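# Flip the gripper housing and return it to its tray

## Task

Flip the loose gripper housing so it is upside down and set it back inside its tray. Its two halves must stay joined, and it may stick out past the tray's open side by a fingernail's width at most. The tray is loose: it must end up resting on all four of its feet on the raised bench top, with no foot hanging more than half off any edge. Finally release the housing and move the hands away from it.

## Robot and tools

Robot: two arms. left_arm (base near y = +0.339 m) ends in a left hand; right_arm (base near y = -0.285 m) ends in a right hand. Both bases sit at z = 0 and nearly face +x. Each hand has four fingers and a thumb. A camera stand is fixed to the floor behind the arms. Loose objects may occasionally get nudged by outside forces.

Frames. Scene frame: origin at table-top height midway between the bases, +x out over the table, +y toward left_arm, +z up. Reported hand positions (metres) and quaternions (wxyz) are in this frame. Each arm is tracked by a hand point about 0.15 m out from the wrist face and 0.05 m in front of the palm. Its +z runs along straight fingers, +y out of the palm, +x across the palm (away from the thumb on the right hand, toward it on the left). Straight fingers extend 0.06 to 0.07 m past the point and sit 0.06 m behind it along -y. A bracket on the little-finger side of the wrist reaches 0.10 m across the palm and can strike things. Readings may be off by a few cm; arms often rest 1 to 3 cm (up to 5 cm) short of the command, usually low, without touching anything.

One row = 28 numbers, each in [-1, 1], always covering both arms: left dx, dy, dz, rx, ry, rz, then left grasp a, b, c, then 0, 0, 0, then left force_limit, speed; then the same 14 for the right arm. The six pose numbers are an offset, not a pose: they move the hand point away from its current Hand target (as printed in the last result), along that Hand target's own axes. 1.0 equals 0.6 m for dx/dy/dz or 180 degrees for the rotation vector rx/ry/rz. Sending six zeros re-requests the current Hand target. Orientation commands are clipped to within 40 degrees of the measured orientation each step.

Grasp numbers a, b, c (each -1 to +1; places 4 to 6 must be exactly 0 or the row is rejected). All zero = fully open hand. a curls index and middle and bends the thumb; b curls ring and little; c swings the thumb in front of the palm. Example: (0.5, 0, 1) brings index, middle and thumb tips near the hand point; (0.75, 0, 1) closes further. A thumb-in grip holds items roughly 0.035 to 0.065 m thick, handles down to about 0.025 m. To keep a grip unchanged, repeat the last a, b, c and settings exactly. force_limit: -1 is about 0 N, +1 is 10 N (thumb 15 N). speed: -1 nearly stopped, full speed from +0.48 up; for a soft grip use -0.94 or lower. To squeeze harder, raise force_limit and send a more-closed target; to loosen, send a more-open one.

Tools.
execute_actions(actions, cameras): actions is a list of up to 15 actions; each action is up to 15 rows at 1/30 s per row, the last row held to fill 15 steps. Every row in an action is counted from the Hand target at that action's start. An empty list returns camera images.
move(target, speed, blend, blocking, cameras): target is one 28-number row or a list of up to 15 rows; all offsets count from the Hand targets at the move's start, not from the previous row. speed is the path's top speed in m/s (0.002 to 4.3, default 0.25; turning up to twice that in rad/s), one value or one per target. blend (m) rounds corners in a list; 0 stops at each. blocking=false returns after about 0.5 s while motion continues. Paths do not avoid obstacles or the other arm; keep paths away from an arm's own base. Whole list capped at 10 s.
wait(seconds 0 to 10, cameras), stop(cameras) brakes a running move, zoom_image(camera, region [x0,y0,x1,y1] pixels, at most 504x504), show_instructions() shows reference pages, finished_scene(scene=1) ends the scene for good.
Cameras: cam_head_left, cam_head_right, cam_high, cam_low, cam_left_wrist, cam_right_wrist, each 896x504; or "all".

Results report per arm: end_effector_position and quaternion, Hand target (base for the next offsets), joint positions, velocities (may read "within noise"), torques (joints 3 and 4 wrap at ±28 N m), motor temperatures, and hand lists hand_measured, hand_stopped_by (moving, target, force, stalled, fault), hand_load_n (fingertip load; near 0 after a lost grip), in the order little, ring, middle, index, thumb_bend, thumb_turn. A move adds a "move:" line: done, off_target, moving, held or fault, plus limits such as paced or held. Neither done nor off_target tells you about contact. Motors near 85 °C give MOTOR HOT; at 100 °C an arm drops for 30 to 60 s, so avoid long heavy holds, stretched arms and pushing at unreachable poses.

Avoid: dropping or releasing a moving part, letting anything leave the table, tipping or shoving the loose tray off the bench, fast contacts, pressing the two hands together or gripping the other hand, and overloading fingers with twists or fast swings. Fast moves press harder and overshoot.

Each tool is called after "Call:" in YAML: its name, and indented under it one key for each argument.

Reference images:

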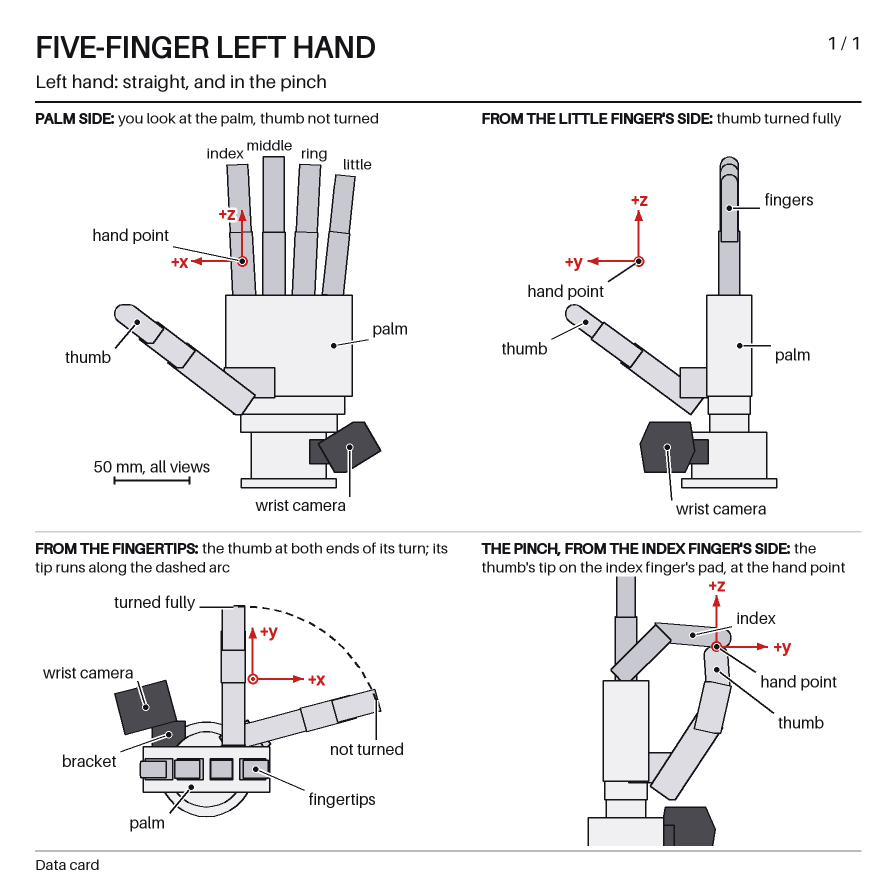

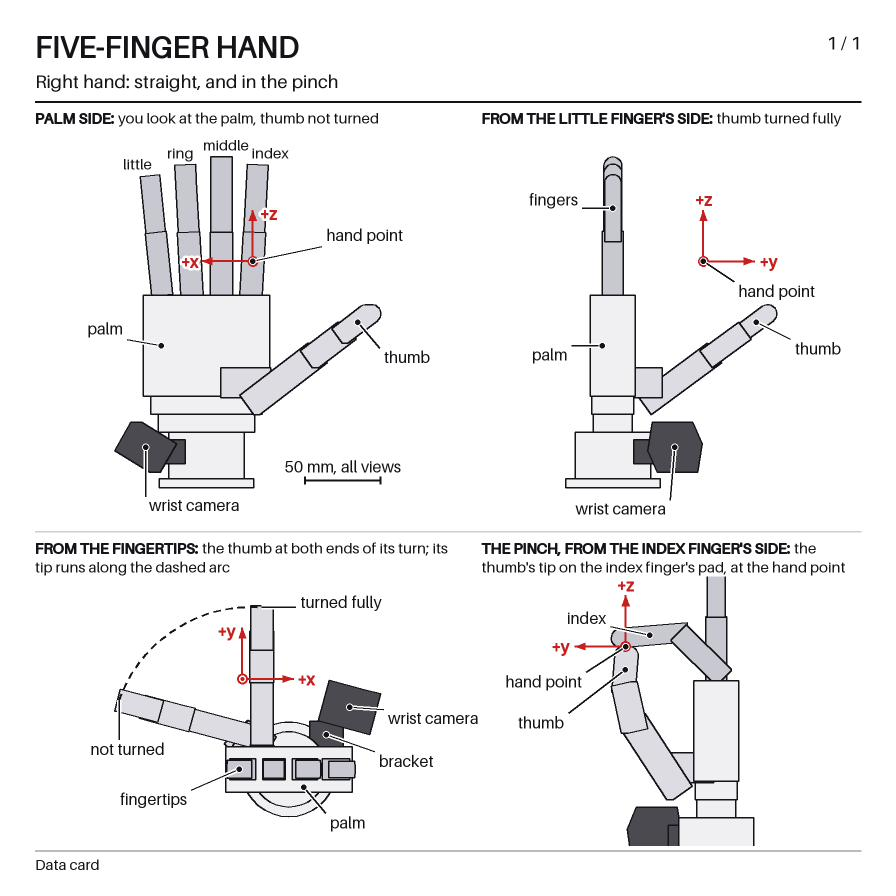

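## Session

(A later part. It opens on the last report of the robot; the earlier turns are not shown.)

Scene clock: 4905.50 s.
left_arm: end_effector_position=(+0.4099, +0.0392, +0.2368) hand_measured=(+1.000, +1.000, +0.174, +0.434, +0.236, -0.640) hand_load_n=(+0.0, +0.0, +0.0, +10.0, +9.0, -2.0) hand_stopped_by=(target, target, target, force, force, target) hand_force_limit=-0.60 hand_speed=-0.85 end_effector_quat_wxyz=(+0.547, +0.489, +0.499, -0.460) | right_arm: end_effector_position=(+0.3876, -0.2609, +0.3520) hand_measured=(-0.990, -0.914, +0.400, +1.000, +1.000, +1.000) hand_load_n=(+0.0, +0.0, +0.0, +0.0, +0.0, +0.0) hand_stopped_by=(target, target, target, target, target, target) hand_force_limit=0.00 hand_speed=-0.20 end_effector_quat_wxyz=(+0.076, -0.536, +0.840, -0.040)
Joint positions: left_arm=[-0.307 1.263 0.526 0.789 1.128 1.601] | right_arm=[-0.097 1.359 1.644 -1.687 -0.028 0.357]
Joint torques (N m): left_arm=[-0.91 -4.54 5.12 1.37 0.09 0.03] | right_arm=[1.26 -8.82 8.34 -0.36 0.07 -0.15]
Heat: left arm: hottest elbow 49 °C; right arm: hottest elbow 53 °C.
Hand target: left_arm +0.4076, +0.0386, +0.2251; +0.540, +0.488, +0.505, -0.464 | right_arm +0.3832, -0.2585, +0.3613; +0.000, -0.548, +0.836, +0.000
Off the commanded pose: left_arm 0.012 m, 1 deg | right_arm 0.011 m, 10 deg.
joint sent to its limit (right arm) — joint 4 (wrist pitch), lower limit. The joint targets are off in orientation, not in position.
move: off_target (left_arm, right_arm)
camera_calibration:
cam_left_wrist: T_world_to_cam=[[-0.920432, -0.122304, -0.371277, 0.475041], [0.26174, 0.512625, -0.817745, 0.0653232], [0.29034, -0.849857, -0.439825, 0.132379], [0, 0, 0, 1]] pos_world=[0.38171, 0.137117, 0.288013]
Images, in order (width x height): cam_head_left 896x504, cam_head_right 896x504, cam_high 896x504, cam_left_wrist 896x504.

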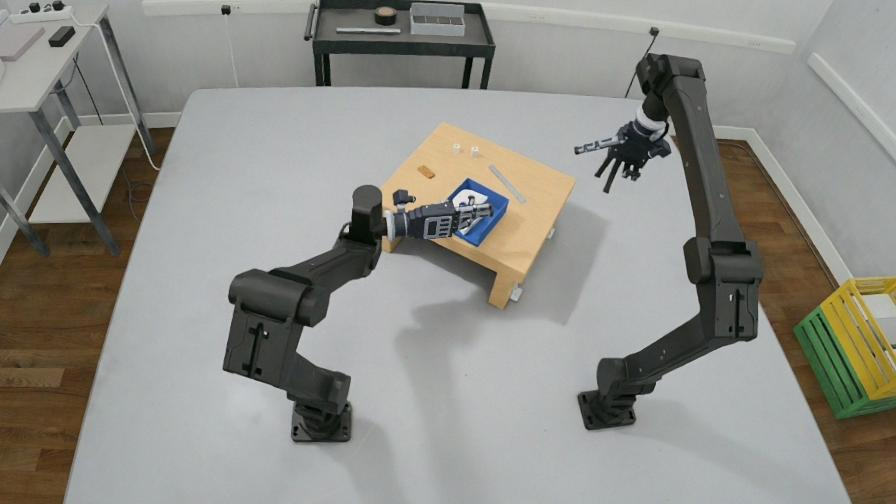

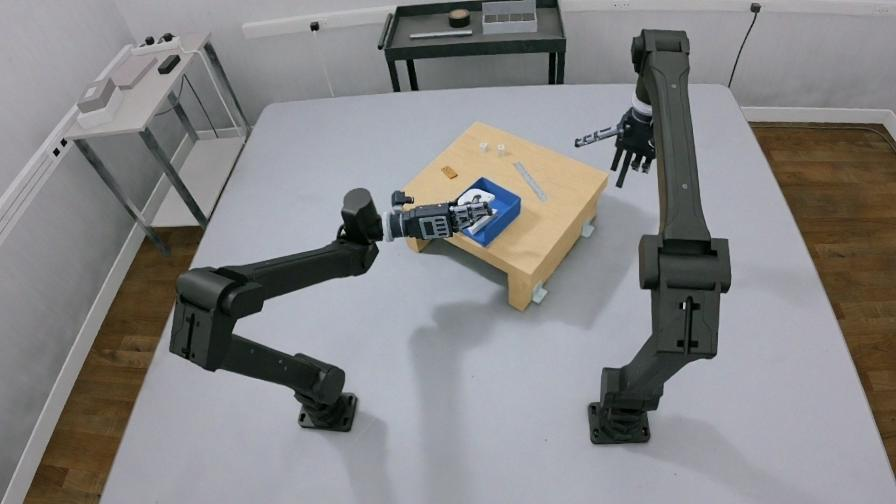

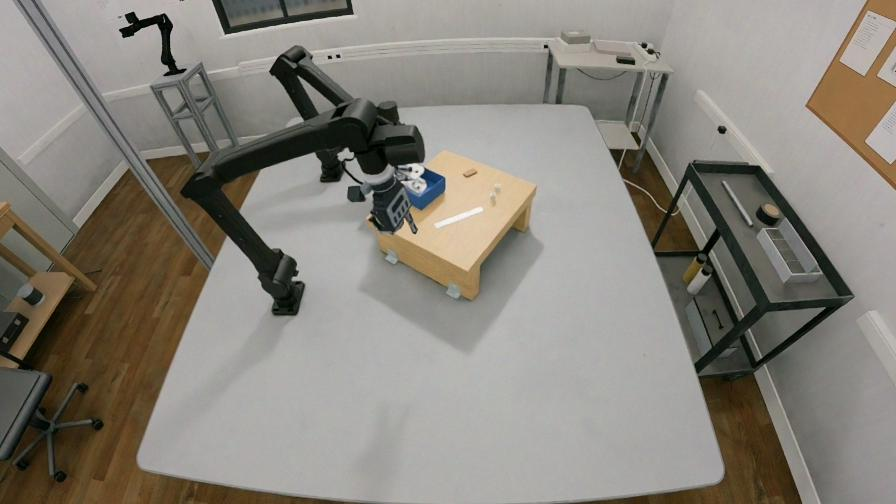

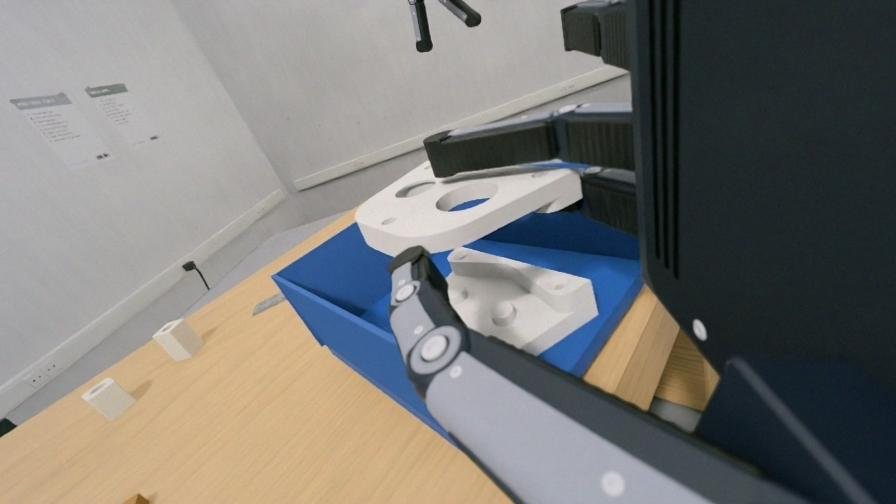

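Call:
move:
  target:
    - [-0.2414,0.0157,-0.0133,0,0,0, 0.6,-1,0.82,0,0,0, -0.6,-0.85, 0,0,0,0,0,0, 0.1,1,-1,0,0,0, 0.0,-0.2]
    - [-0.3762,0.1431,-0.3374,-0.1043,0.0042,-0.0045, 0.6,-1,0.82,0,0,0, -0.6,-0.85, 0,0,0,0,0,0, 0.1,1,-1,0,0,0, 0.0,-0.2]
  speed: [0.08,0.15]
  blend: [0.03,0]
  cameras: ["cam_head_left","cam_head_right","cam_high","cam_left_wrist"]

Call:
zoom_image:
  camera: "cam_head_left"
  region: [430, 170, 520, 250]

Call:
zoom_image:
  camera: "cam_head_right"
  region: [435, 170, 525, 250]

Call:
zoom_image:
  camera: "cam_high"
  region: [390, 155, 450, 215]

Call:
zoom_image:
  camera: "cam_left_wrist"
  region: [350, 150, 590, 270]

Scene clock: 5219.37 s.
left_arm: end_effector_position=(+0.4552, +0.2492, +0.4244) hand_measured=(+1.000, +1.000, +0.174, +0.434, +0.236, -0.640) hand_load_n=(-0.5, +0.0, +0.0, +10.0, +9.0, +0.0) hand_stopped_by=(target, target, target, force, force, target) hand_force_limit=-0.60 hand_speed=-0.85 end_effector_quat_wxyz=(+0.599, +0.385, +0.589, -0.382) | right_arm: end_effector_position=(+0.3876, -0.2609, +0.3520) hand_measured=(-0.990, -0.914, +0.400, +1.000, +1.000, +1.000) hand_load_n=(+0.5, +0.0, +0.0, +0.0, +0.0, +0.0) hand_stopped_by=(target, target, target, target, target, target) hand_force_limit=0.00 hand_speed=-0.20 end_effector_quat_wxyz=(+0.076, -0.536, +0.840, -0.040)
Joint positions: left_arm=[0.246 0.935 0.867 0.109 1.355 1.54] | right_arm=[-0.097 1.359 1.644 -1.687 -0.028 0.357]
Joint torques (N m): left_arm=[-0.79 -2.78 11.73 0.59 0.13 -0.09] | right_arm=[1.32 -8.82 8.35 -0.36 0.08 -0.15]
Heat: left arm: hottest elbow 48 °C; right arm: hottest elbow 53 °C.
Hand target: left_arm +0.4606, +0.2501, +0.4526; +0.606, +0.393, +0.581, -0.376 | right_arm +0.3832, -0.2585, +0.3613; +0.000, -0.548, +0.836, +0.000
Off the commanded pose: left_arm 0.029 m, 2 deg | right_arm 0.011 m, 10 deg.
joint sent to its limit (right arm) — joint 4 (wrist pitch), lower limit. The joint targets are off in orientation, not in position.
move: off_target (left_arm, right_arm)
camera_calibration:
cam_left_wrist: T_world_to_cam=[[-0.854986, -0.415978, -0.309776, 0.629439], [0.0298126, 0.556869, -0.830065, 0.198884], [0.517794, -0.718929, -0.463714, 0.254137], [0, 0, 0, 1]] pos_world=[0.400641, 0.333787, 0.477919]
Images, in order (width x height): cam_head_left 896x504, cam_head_right 896x504, cam_high 896x504, cam_left_wrist 896x504.

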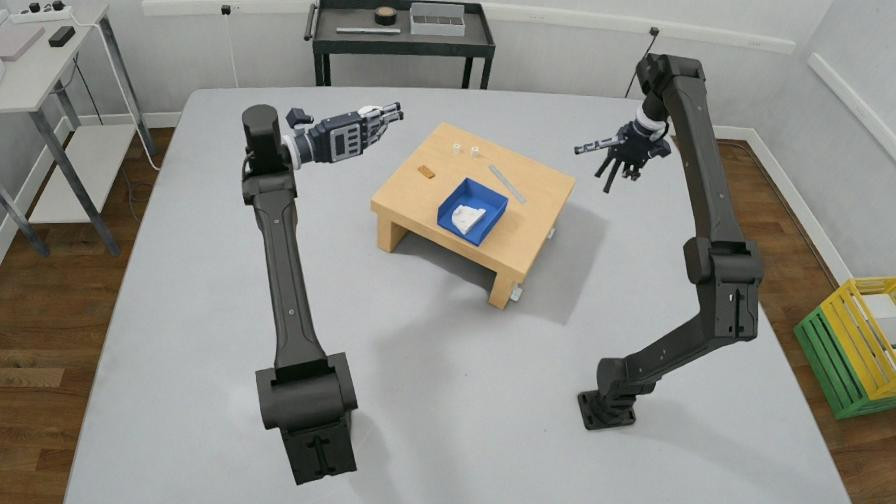

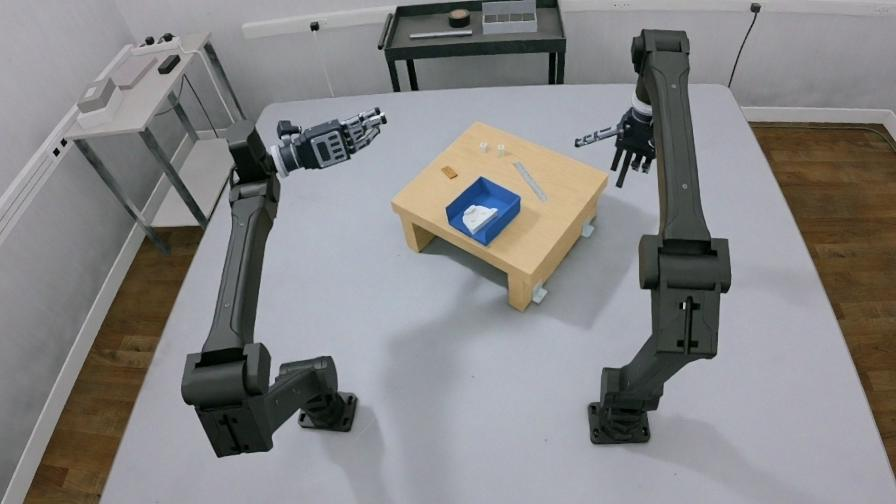

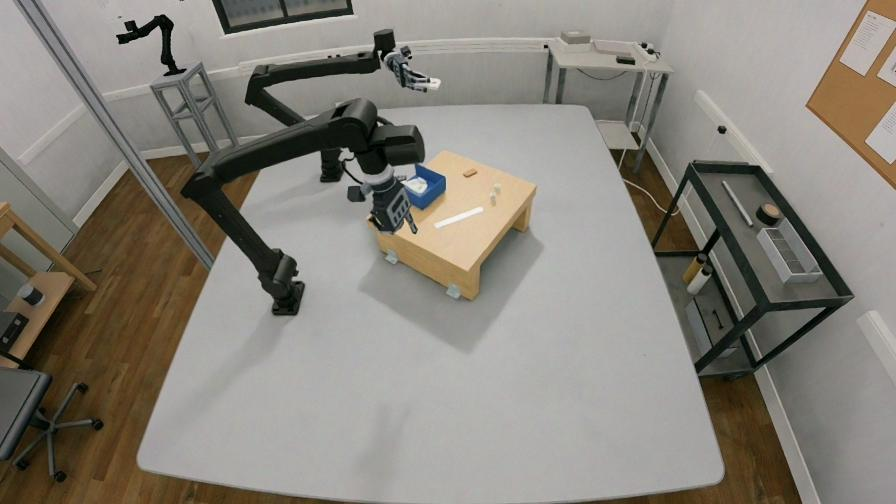

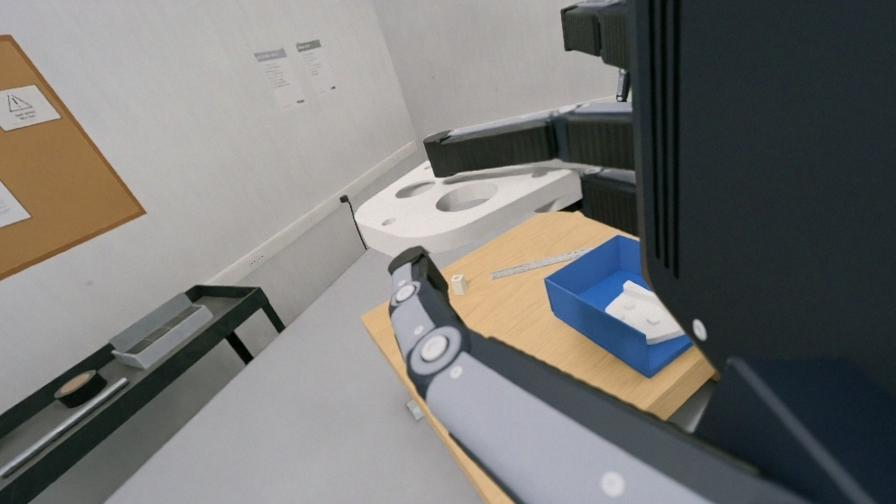

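Scaled by 5.600 from the camera's 896x504 image, which has a finer 1280x720 frame.

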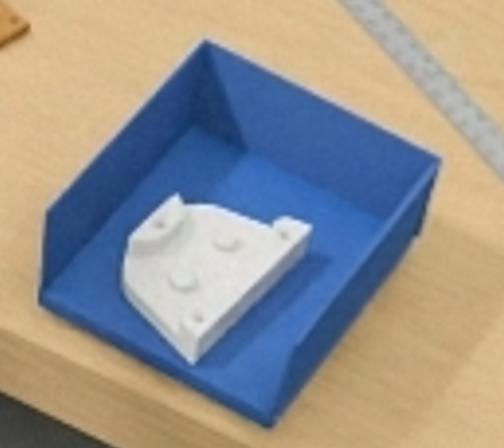

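Scaled by 5.600 from the camera's 896x504 image, which has a finer 1280x720 frame.

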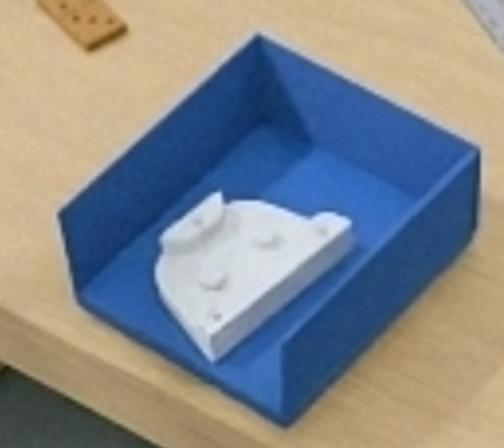

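Scaled by 8.400 from the camera's 896x504 image, which has a finer 1280x720 frame.

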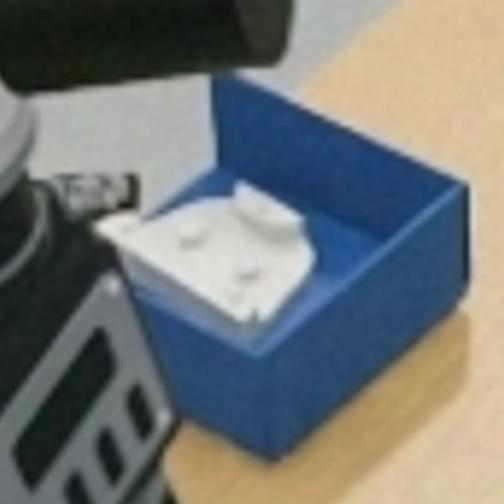

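Scaled by 2.100 from the camera's 896x504 image, which has a finer 1280x720 frame.

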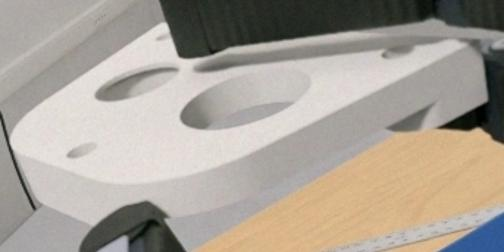

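Call:
move:
  target: [0,0,0,0,0,0, 0.6,-1,0.82,0,0,0, -0.6,-0.85, -0.4597,0.2543,0.0522,0,0,0, 0.1,1,-1,0,0,0, 0.0,-0.2]
  speed: 0.18
  cameras: ["cam_head_left","cam_head_right","cam_high"]

Call:
zoom_image:
  camera: "cam_head_left"
  region: [430, 170, 520, 250]

Call:
zoom_image:
  camera: "cam_head_right"
  region: [435, 170, 525, 250]

Call:
zoom_image:
  camera: "cam_high"
  region: [390, 155, 450, 215]

Scene clock: 5249.80 s.
left_arm: end_effector_position=(+0.4552, +0.2492, +0.4244) hand_measured=(+1.000, +1.000, +0.174, +0.434, +0.236, -0.640) hand_load_n=(+0.0, +0.0, +0.0, +10.0, +9.0, +0.0) hand_stopped_by=(target, target, target, force, force, target) hand_force_limit=-0.60 hand_speed=-0.85 end_effector_quat_wxyz=(+0.598, +0.385, +0.589, -0.383) | right_arm: end_effector_position=(+0.3444, +0.0500, +0.3119) hand_measured=(-0.990, -0.914, +0.400, +1.000, +1.000, +1.000) hand_load_n=(+0.0, +0.0, +0.0, +0.0, +0.0, +0.0) hand_stopped_by=(target, target, target, target, target, target) hand_force_limit=0.00 hand_speed=-0.20 end_effector_quat_wxyz=(+0.031, -0.553, +0.833, +0.009)
Joint positions: left_arm=[0.246 0.935 0.867 0.109 1.355 1.539] | right_arm=[0.622 1.546 1.725 -1.687 -0.015 1.037]
Joint torques (N m): left_arm=[-0.79 -2.84 11.74 0.61 0.13 -0.11] | right_arm=[0.32 -9.88 11.54 -0.51 -0.03 0.09]
Heat: left arm: hottest elbow 53 °C; right arm: hottest elbow 53 °C.
Hand target: left_arm +0.4606, +0.2501, +0.4526; +0.606, +0.393, +0.580, -0.376 | right_arm +0.3535, +0.0553, +0.3297; +0.000, -0.548, +0.836, +0.000
Off the commanded pose: left_arm 0.029 m, 2 deg | right_arm 0.021 m, 4 deg.
joint sent to its limit (right arm) — joint 4 (wrist pitch), lower limit. The joint targets are off in orientation, not in position.
move: off_target (left_arm, right_arm)
Images, in order (width x height): cam_head_left 896x504, cam_head_right 896x504, cam_high 896x504.

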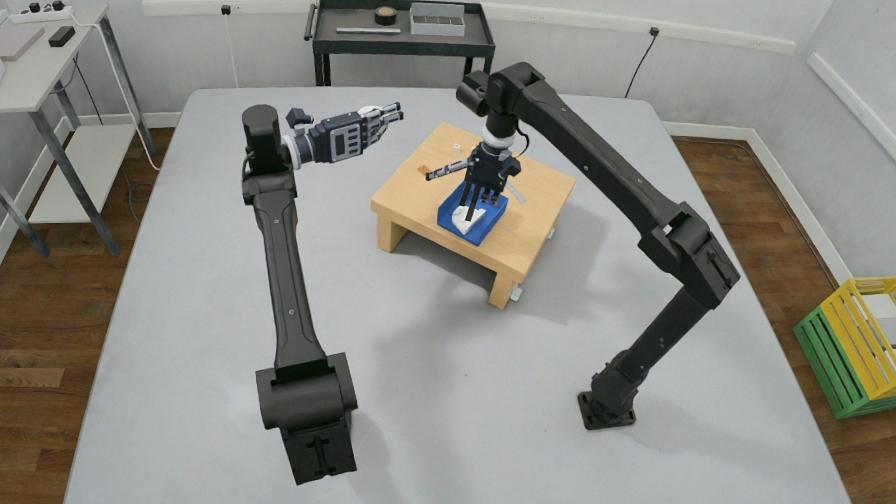

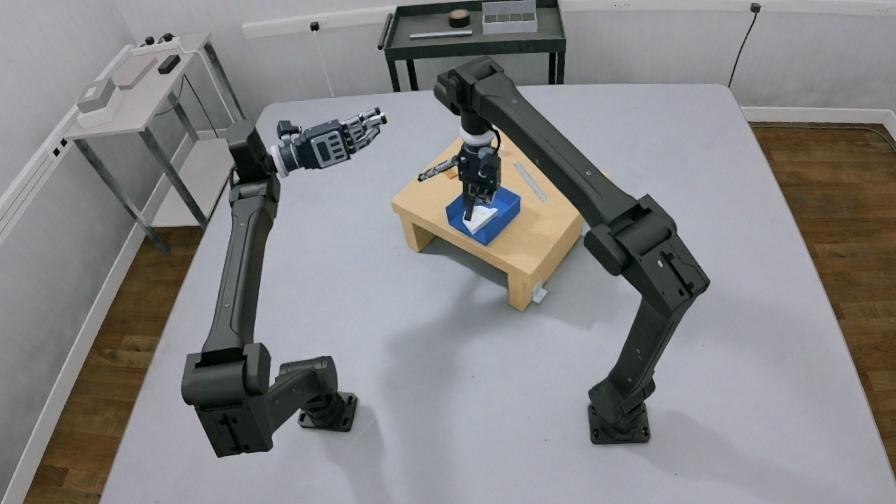

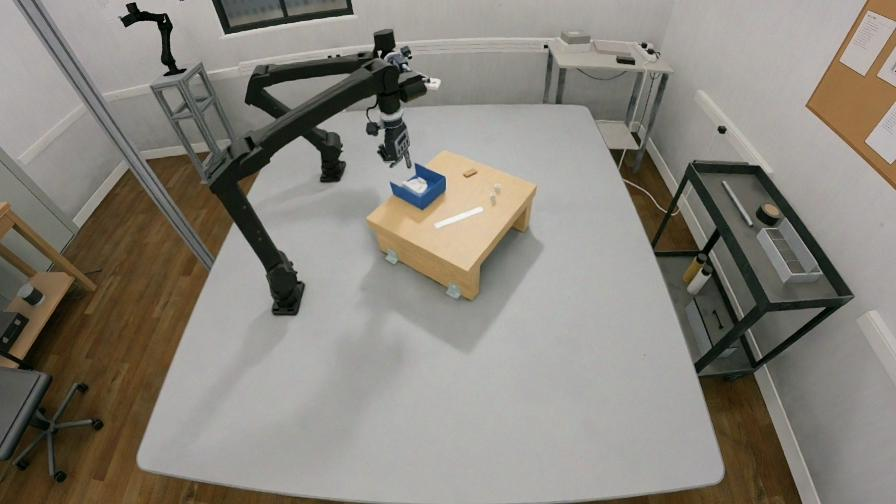

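Scaled by 5.600 from the camera's 896x504 image, which has a finer 1280x720 frame.

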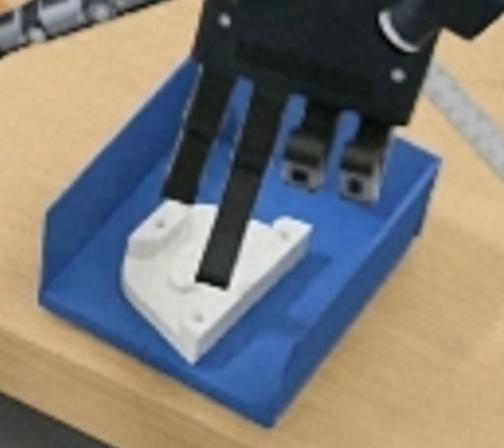

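Scaled by 5.600 from the camera's 896x504 image, which has a finer 1280x720 frame.

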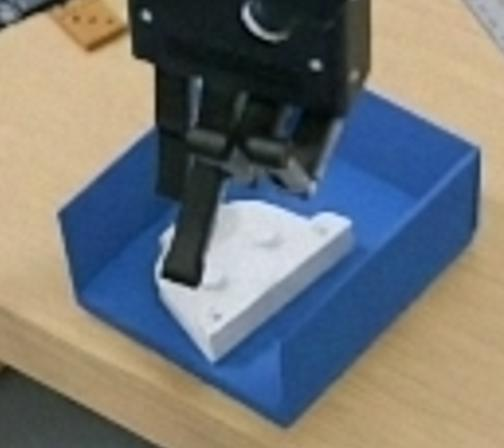

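Scaled by 8.400 from the camera's 896x504 image, which has a finer 1280x720 frame.

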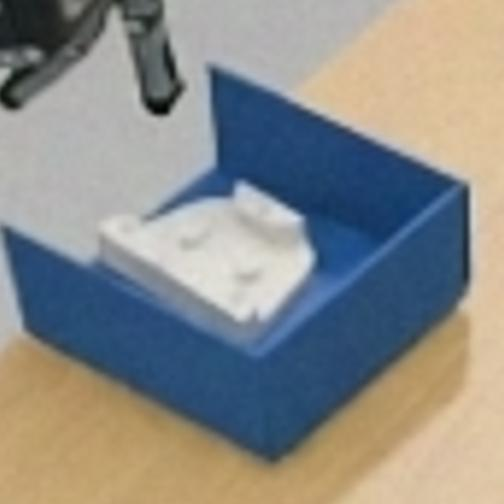

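Call:
move:
  target: [0,0,0,0,0,0, 0.6,-1,0.82,0,0,0, -0.6,-0.85, -0.0042,-0.0127,0.0745,0,0,0, 0.1,1,-1,0,0,0, 0.0,-0.2]
  speed: 0.08
  cameras: ["cam_head_left","cam_head_right","cam_high"]

Call:
zoom_image:
  camera: "cam_head_left"
  region: [440, 190, 500, 240]

Call:
zoom_image:
  camera: "cam_head_right"
  region: [450, 190, 510, 240]

Call:
zoom_image:
  camera: "cam_high"
  region: [390, 155, 450, 215]

Scene clock: 5280.13 s.
left_arm: end_effector_position=(+0.4552, +0.2492, +0.4244) hand_measured=(+1.000, +1.000, +0.174, +0.434, +0.236, -0.640) hand_load_n=(+0.0, +0.0, +0.0, +10.0, +9.5, +0.0) hand_stopped_by=(target, target, target, force, force, target) hand_force_limit=-0.60 hand_speed=-0.85 end_effector_quat_wxyz=(+0.598, +0.385, +0.589, -0.383) | right_arm: end_effector_position=(+0.3552, +0.0548, +0.2796) hand_measured=(-0.990, -0.914, +0.400, +1.000, +1.000, +1.000) hand_load_n=(+0.0, +0.0, +0.0, +0.0, +0.0, +0.0) hand_stopped_by=(target, target, target, target, target, target) hand_force_limit=0.00 hand_speed=-0.20 end_effector_quat_wxyz=(-0.003, -0.553, +0.833, +0.001)
Joint positions: left_arm=[0.246 0.935 0.867 0.109 1.355 1.539] | right_arm=[0.622 1.615 1.725 -1.687 -0.002 1.037]
Joint torques (N m): left_arm=[-0.73 -2.84 11.7 0.62 0.13 -0.1] | right_arm=[-0.09 -11.34 9.42 -0.62 0.08 0.02]
Motor temperatures (°C): left_arm=[35 35 56 34 38 32] | right_arm=[37 39 54 35 34 34]
Heat: left arm: hottest elbow 56 °C; right arm: hottest elbow 54 °C.
Hand target: left_arm +0.4606, +0.2501, +0.4526; +0.606, +0.393, +0.580, -0.376 | right_arm +0.3614, +0.0545, +0.2851; +0.000, -0.548, +0.836, +0.000
Off the commanded pose: left_arm 0.029 m, 2 deg | right_arm 0.008 m, 1 deg.
joint sent to its limit (right arm) — joint 4 (wrist pitch), lower limit. The joint targets still meet the commanded pose.
move: off_target (left_arm)
Images, in order (width x height): cam_head_left 896x504, cam_head_right 896x504, cam_high 896x504.

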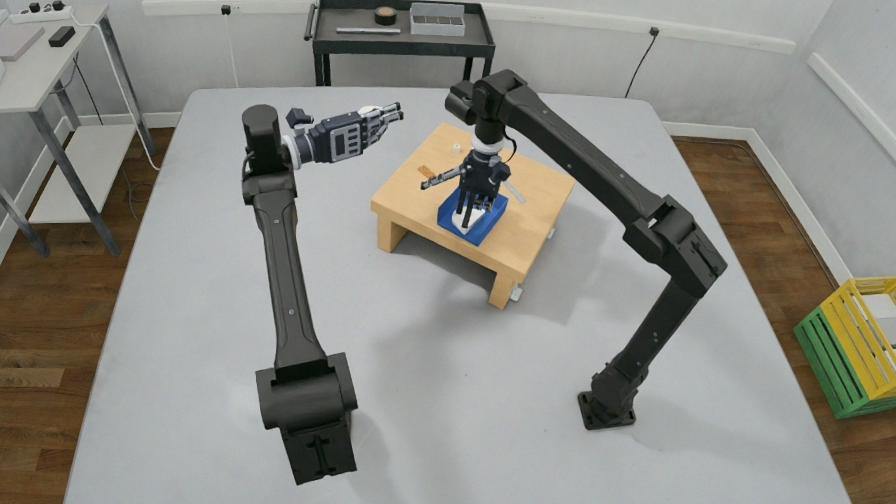

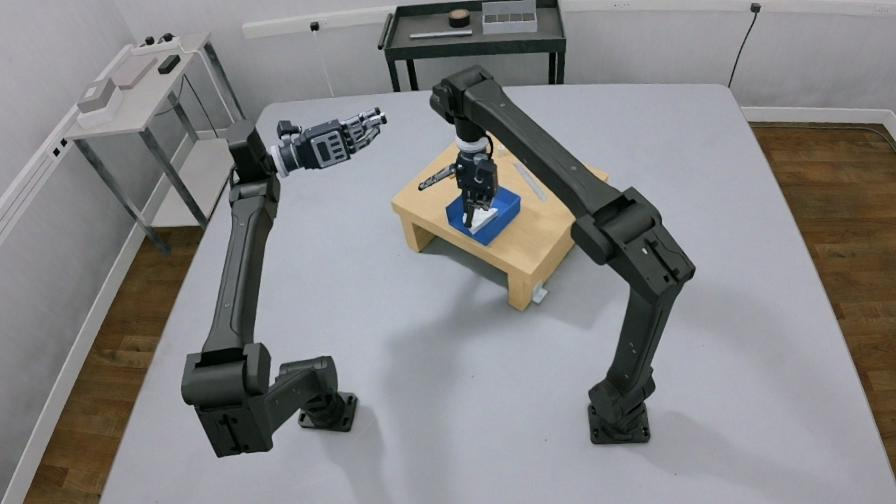

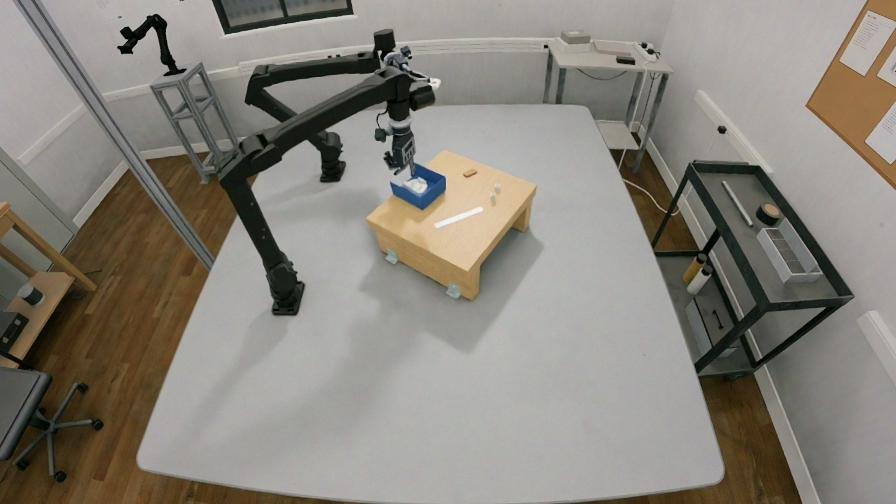

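Scaled by 8.400 from the camera's 896x504 image, which has a finer 1280x720 frame.

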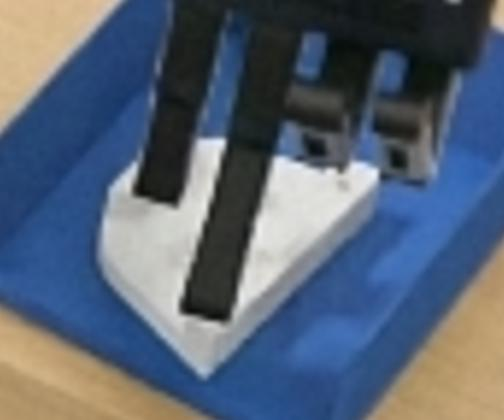

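Scaled by 8.400 from the camera's 896x504 image, which has a finer 1280x720 frame.

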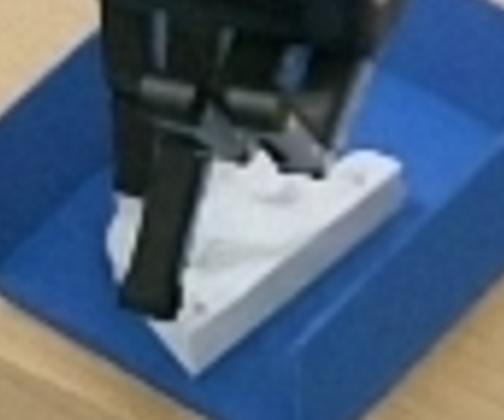

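Scaled by 8.400 from the camera's 896x504 image, which has a finer 1280x720 frame.

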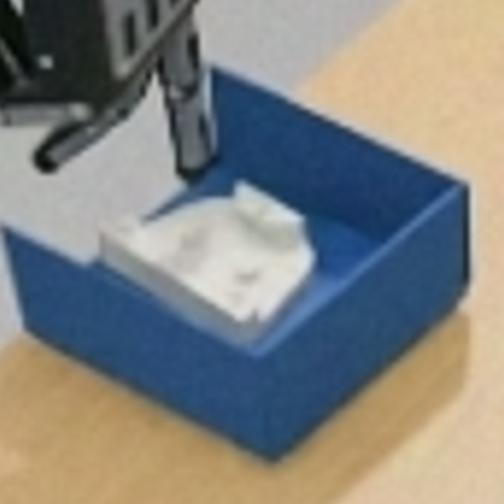

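Call:
move:
  target: [0,0,0,0,0,0, 0.6,-1,0.82,0,0,0, -0.6,-0.85, 0.0009,-0.0106,0.0385,0,0,0, 0.1,1,-1,0,0,0, 0.0,-0.2]
  speed: 0.05
  cameras: ["cam_head_left","cam_head_right","cam_high"]

Call:
zoom_image:
  camera: "cam_head_left"
  region: [440, 190, 500, 240]

Call:
zoom_image:
  camera: "cam_head_right"
  region: [450, 190, 510, 240]

Call:
zoom_image:
  camera: "cam_high"
  region: [390, 155, 450, 215]

Scene clock: 5301.67 s.
left_arm: end_effector_position=(+0.4552, +0.2492, +0.4244) hand_measured=(+1.000, +1.000, +0.174, +0.434, +0.236, -0.640) hand_load_n=(+0.0, +0.0, +0.0, +10.0, +9.0, +0.0) hand_stopped_by=(target, target, target, force, force, target) hand_force_limit=-0.60 hand_speed=-0.85 end_effector_quat_wxyz=(+0.598, +0.385, +0.589, -0.383) | right_arm: end_effector_position=(+0.3618, +0.0527, +0.2673) hand_measured=(-0.990, -0.914, +0.400, +1.000, +1.000, +1.000) hand_load_n=(+0.0, +0.0, +0.0, +0.0, +0.0, +0.0) hand_stopped_by=(target, target, target, target, target, target) hand_force_limit=0.00 hand_speed=-0.20 end_effector_quat_wxyz=(+0.000, -0.548, +0.837, +0.001)
Joint positions: left_arm=[0.246 0.935 0.867 0.109 1.355 1.539] | right_arm=[0.611 1.615 1.693 -1.647 -0.001 1.037]
Joint torques (N m): left_arm=[-0.73 -2.84 11.73 0.62 0.14 -0.1] | right_arm=[-0.09 -10.58 7.35 0.03 0.07 -0.11]
Motor temperatures (°C): left_arm=[35 35 57 34 38 32] | right_arm=[37 39 54 35 34 34]
Heat: left arm: hottest elbow 57 °C; right arm: hottest elbow 54 °C.
Hand target: left_arm +0.4606, +0.2501, +0.4526; +0.606, +0.393, +0.580, -0.376 | right_arm +0.3671, +0.0515, +0.2619; +0.000, -0.548, +0.836, +0.000
Off the commanded pose: left_arm 0.029 m, 2 deg | right_arm 0.008 m, 0 deg.
move: off_target (left_arm)
Images, in order (width x height): cam_head_left 896x504, cam_head_right 896x504, cam_high 896x504.

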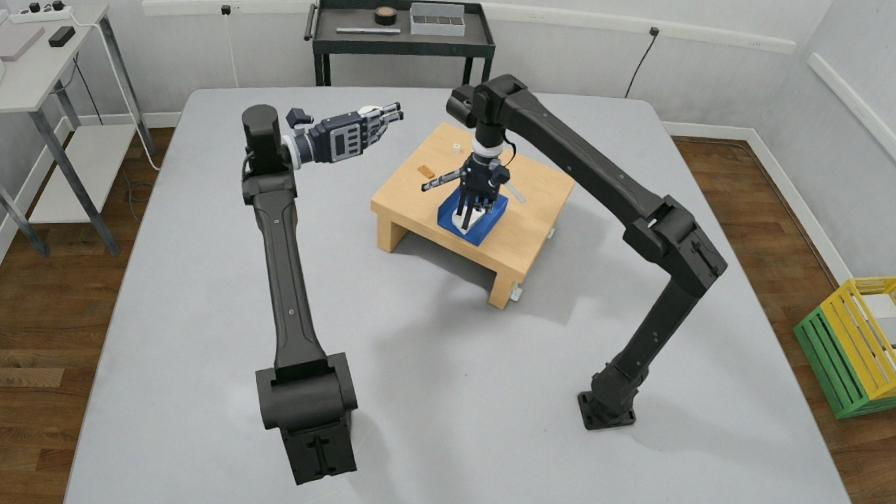

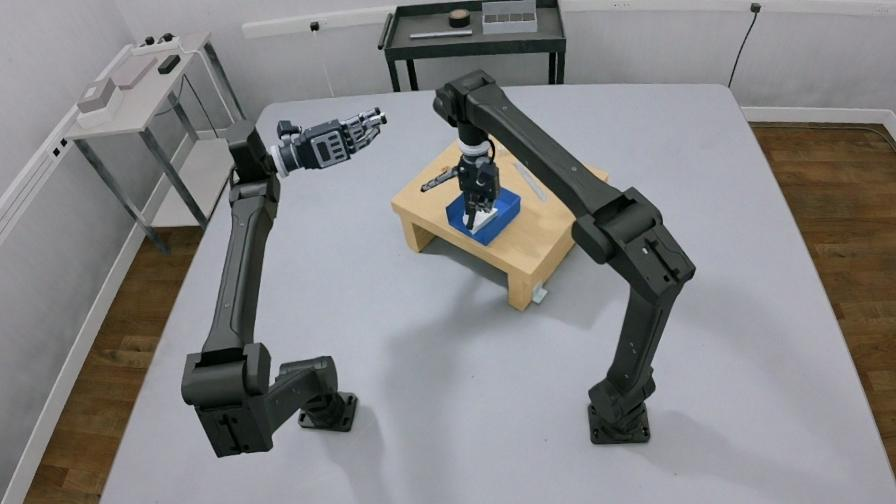

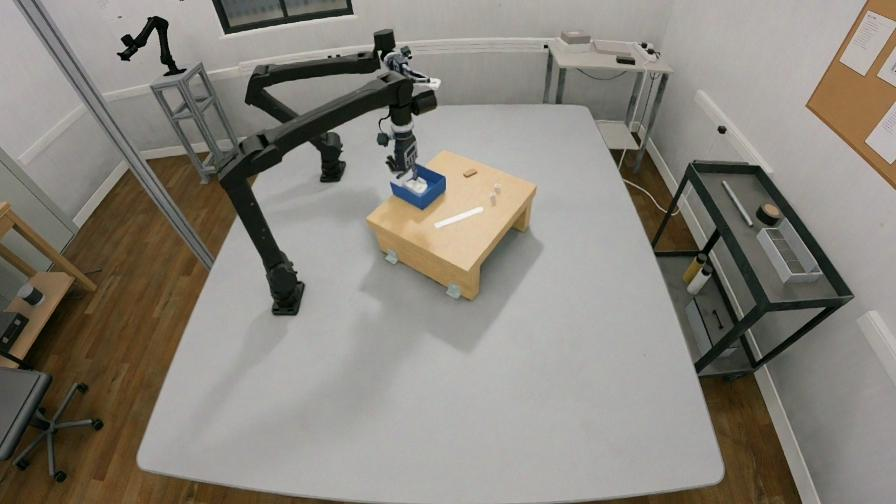

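Scaled by 8.400 from the camera's 896x504 image, which has a finer 1280x720 frame.

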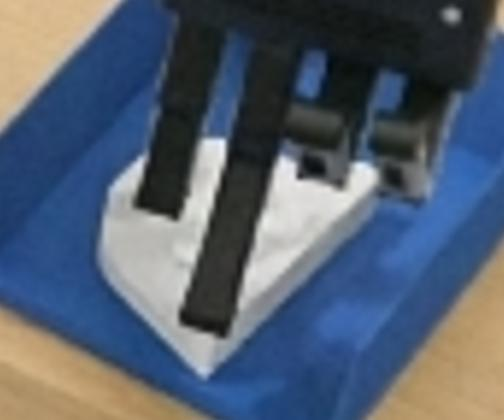

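Scaled by 8.400 from the camera's 896x504 image, which has a finer 1280x720 frame.

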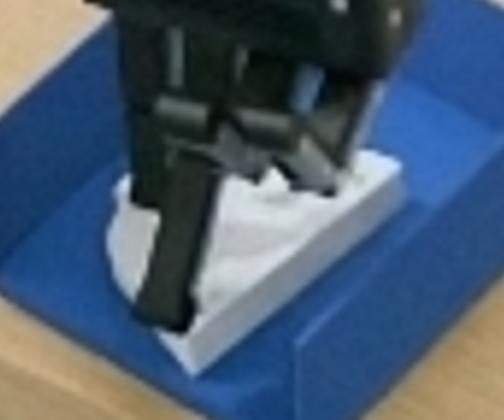

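Scaled by 8.400 from the camera's 896x504 image, which has a finer 1280x720 frame.

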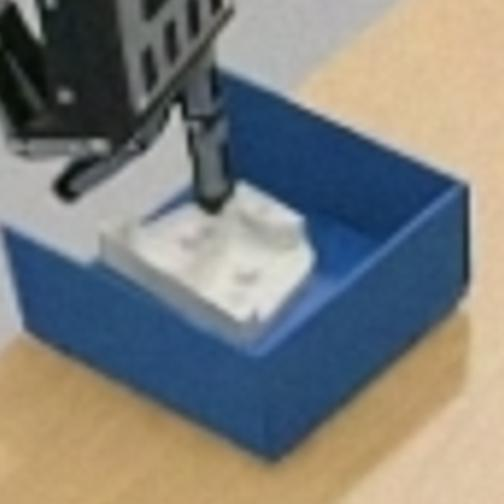

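Call:
move:
  target: [0,0,0,0,0,0, 0.6,-1,0.82,0,0,0, -0.6,-0.85, -0.004,-0.0008,0.0192,0,0,0, 0.1,1,-1,0,0,0, 0.0,-0.2]
  speed: 0.03
  cameras: ["cam_head_left","cam_head_right","cam_high"]

Call:
zoom_image:
  camera: "cam_head_left"
  region: [440, 190, 500, 240]

Call:
zoom_image:
  camera: "cam_head_right"
  region: [450, 190, 510, 240]

Call:
zoom_image:
  camera: "cam_high"
  region: [390, 155, 450, 215]

Scene clock: 5319.90 s.
left_arm: end_effector_position=(+0.4552, +0.2492, +0.4244) hand_measured=(+1.000, +1.000, +0.174, +0.434, +0.236, -0.640) hand_load_n=(+0.0, +0.0, +0.0, +10.0, +9.5, -0.5) hand_stopped_by=(target, target, target, force, force, target) hand_force_limit=-0.60 hand_speed=-0.85 end_effector_quat_wxyz=(+0.598, +0.385, +0.589, -0.383) | right_arm: end_effector_position=(+0.3635, +0.0539, +0.2584) hand_measured=(-0.990, -0.914, +0.400, +1.000, +1.000, +1.000) hand_load_n=(-0.5, +0.0, +0.0, +0.0, -0.5, +0.0) hand_stopped_by=(target, target, target, target, target, target) hand_force_limit=0.00 hand_speed=-0.20 end_effector_quat_wxyz=(+0.003, -0.548, +0.837, +0.001)
Joint positions: left_arm=[0.246 0.935 0.867 0.109 1.355 1.539] | right_arm=[0.611 1.615 1.67 -1.618 -0.001 1.037]
Joint torques (N m): left_arm=[-0.67 -2.84 11.73 0.65 0.13 -0.11] | right_arm=[0.03 -10.34 7.25 0.05 0.05 -0.09]
Motor temperatures (°C): left_arm=[35 35 58 34 38 32] | right_arm=[37 39 52 35 34 34]
Heat: left arm: hottest elbow 58 °C; right arm: hottest elbow 52 °C.
Hand target: left_arm +0.4606, +0.2501, +0.4526; +0.606, +0.393, +0.580, -0.376 | right_arm +0.3684, +0.0535, +0.2505; +0.000, -0.548, +0.836, +0.000
Off the commanded pose: left_arm 0.029 m, 2 deg | right_arm 0.009 m, 0 deg.
move: off_target (left_arm)
Images, in order (width x height): cam_head_left 896x504, cam_head_right 896x504, cam_high 896x504.

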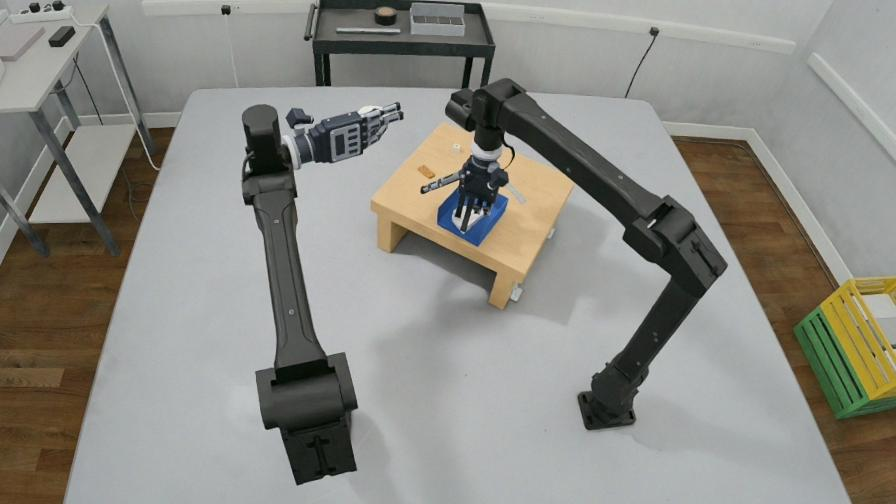

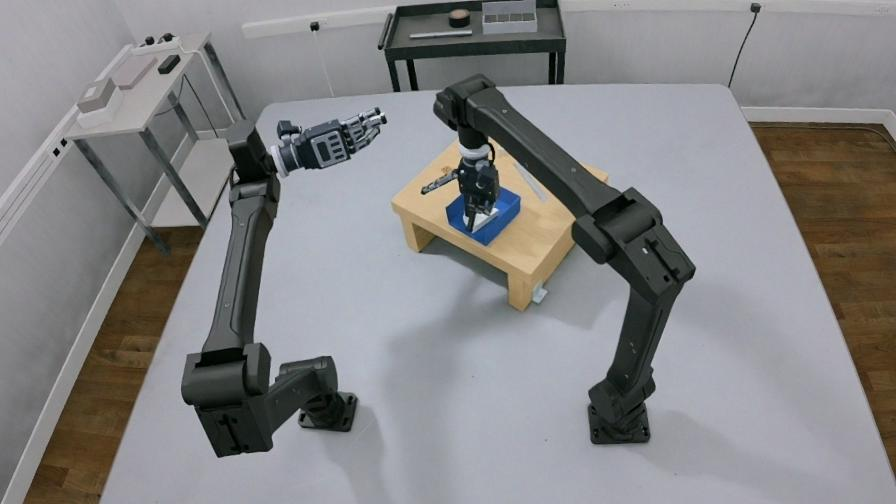

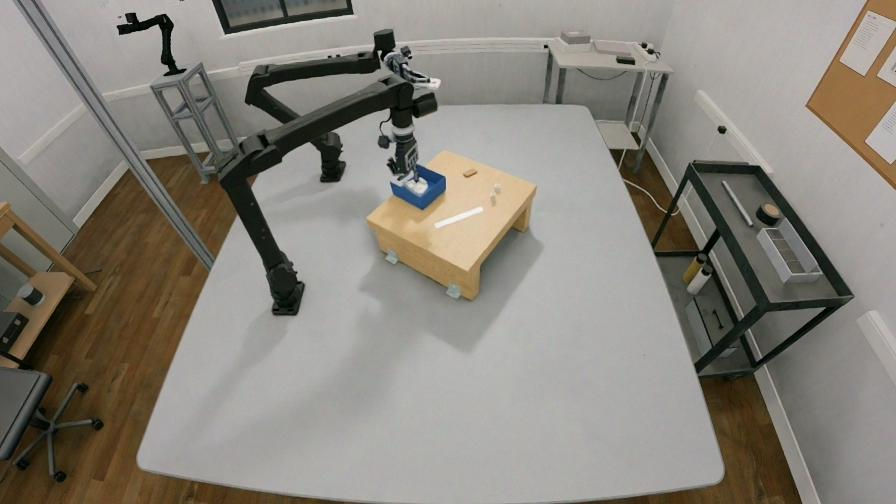

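Scaled by 8.400 from the camera's 896x504 image, which has a finer 1280x720 frame.

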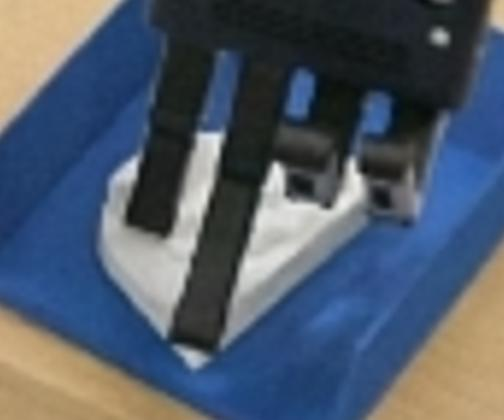

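Scaled by 8.400 from the camera's 896x504 image, which has a finer 1280x720 frame.

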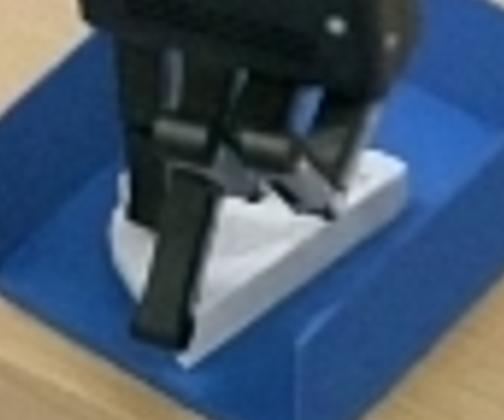

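Scaled by 8.400 from the camera's 896x504 image, which has a finer 1280x720 frame.

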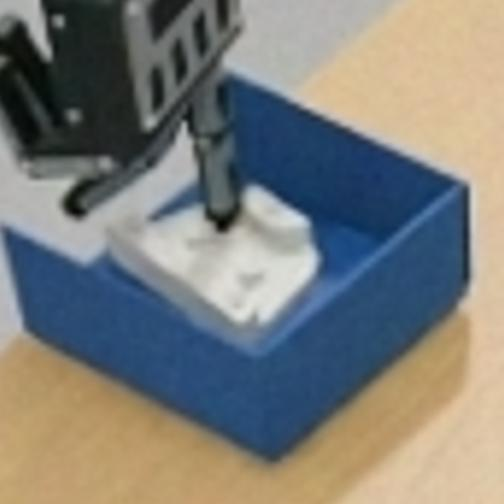

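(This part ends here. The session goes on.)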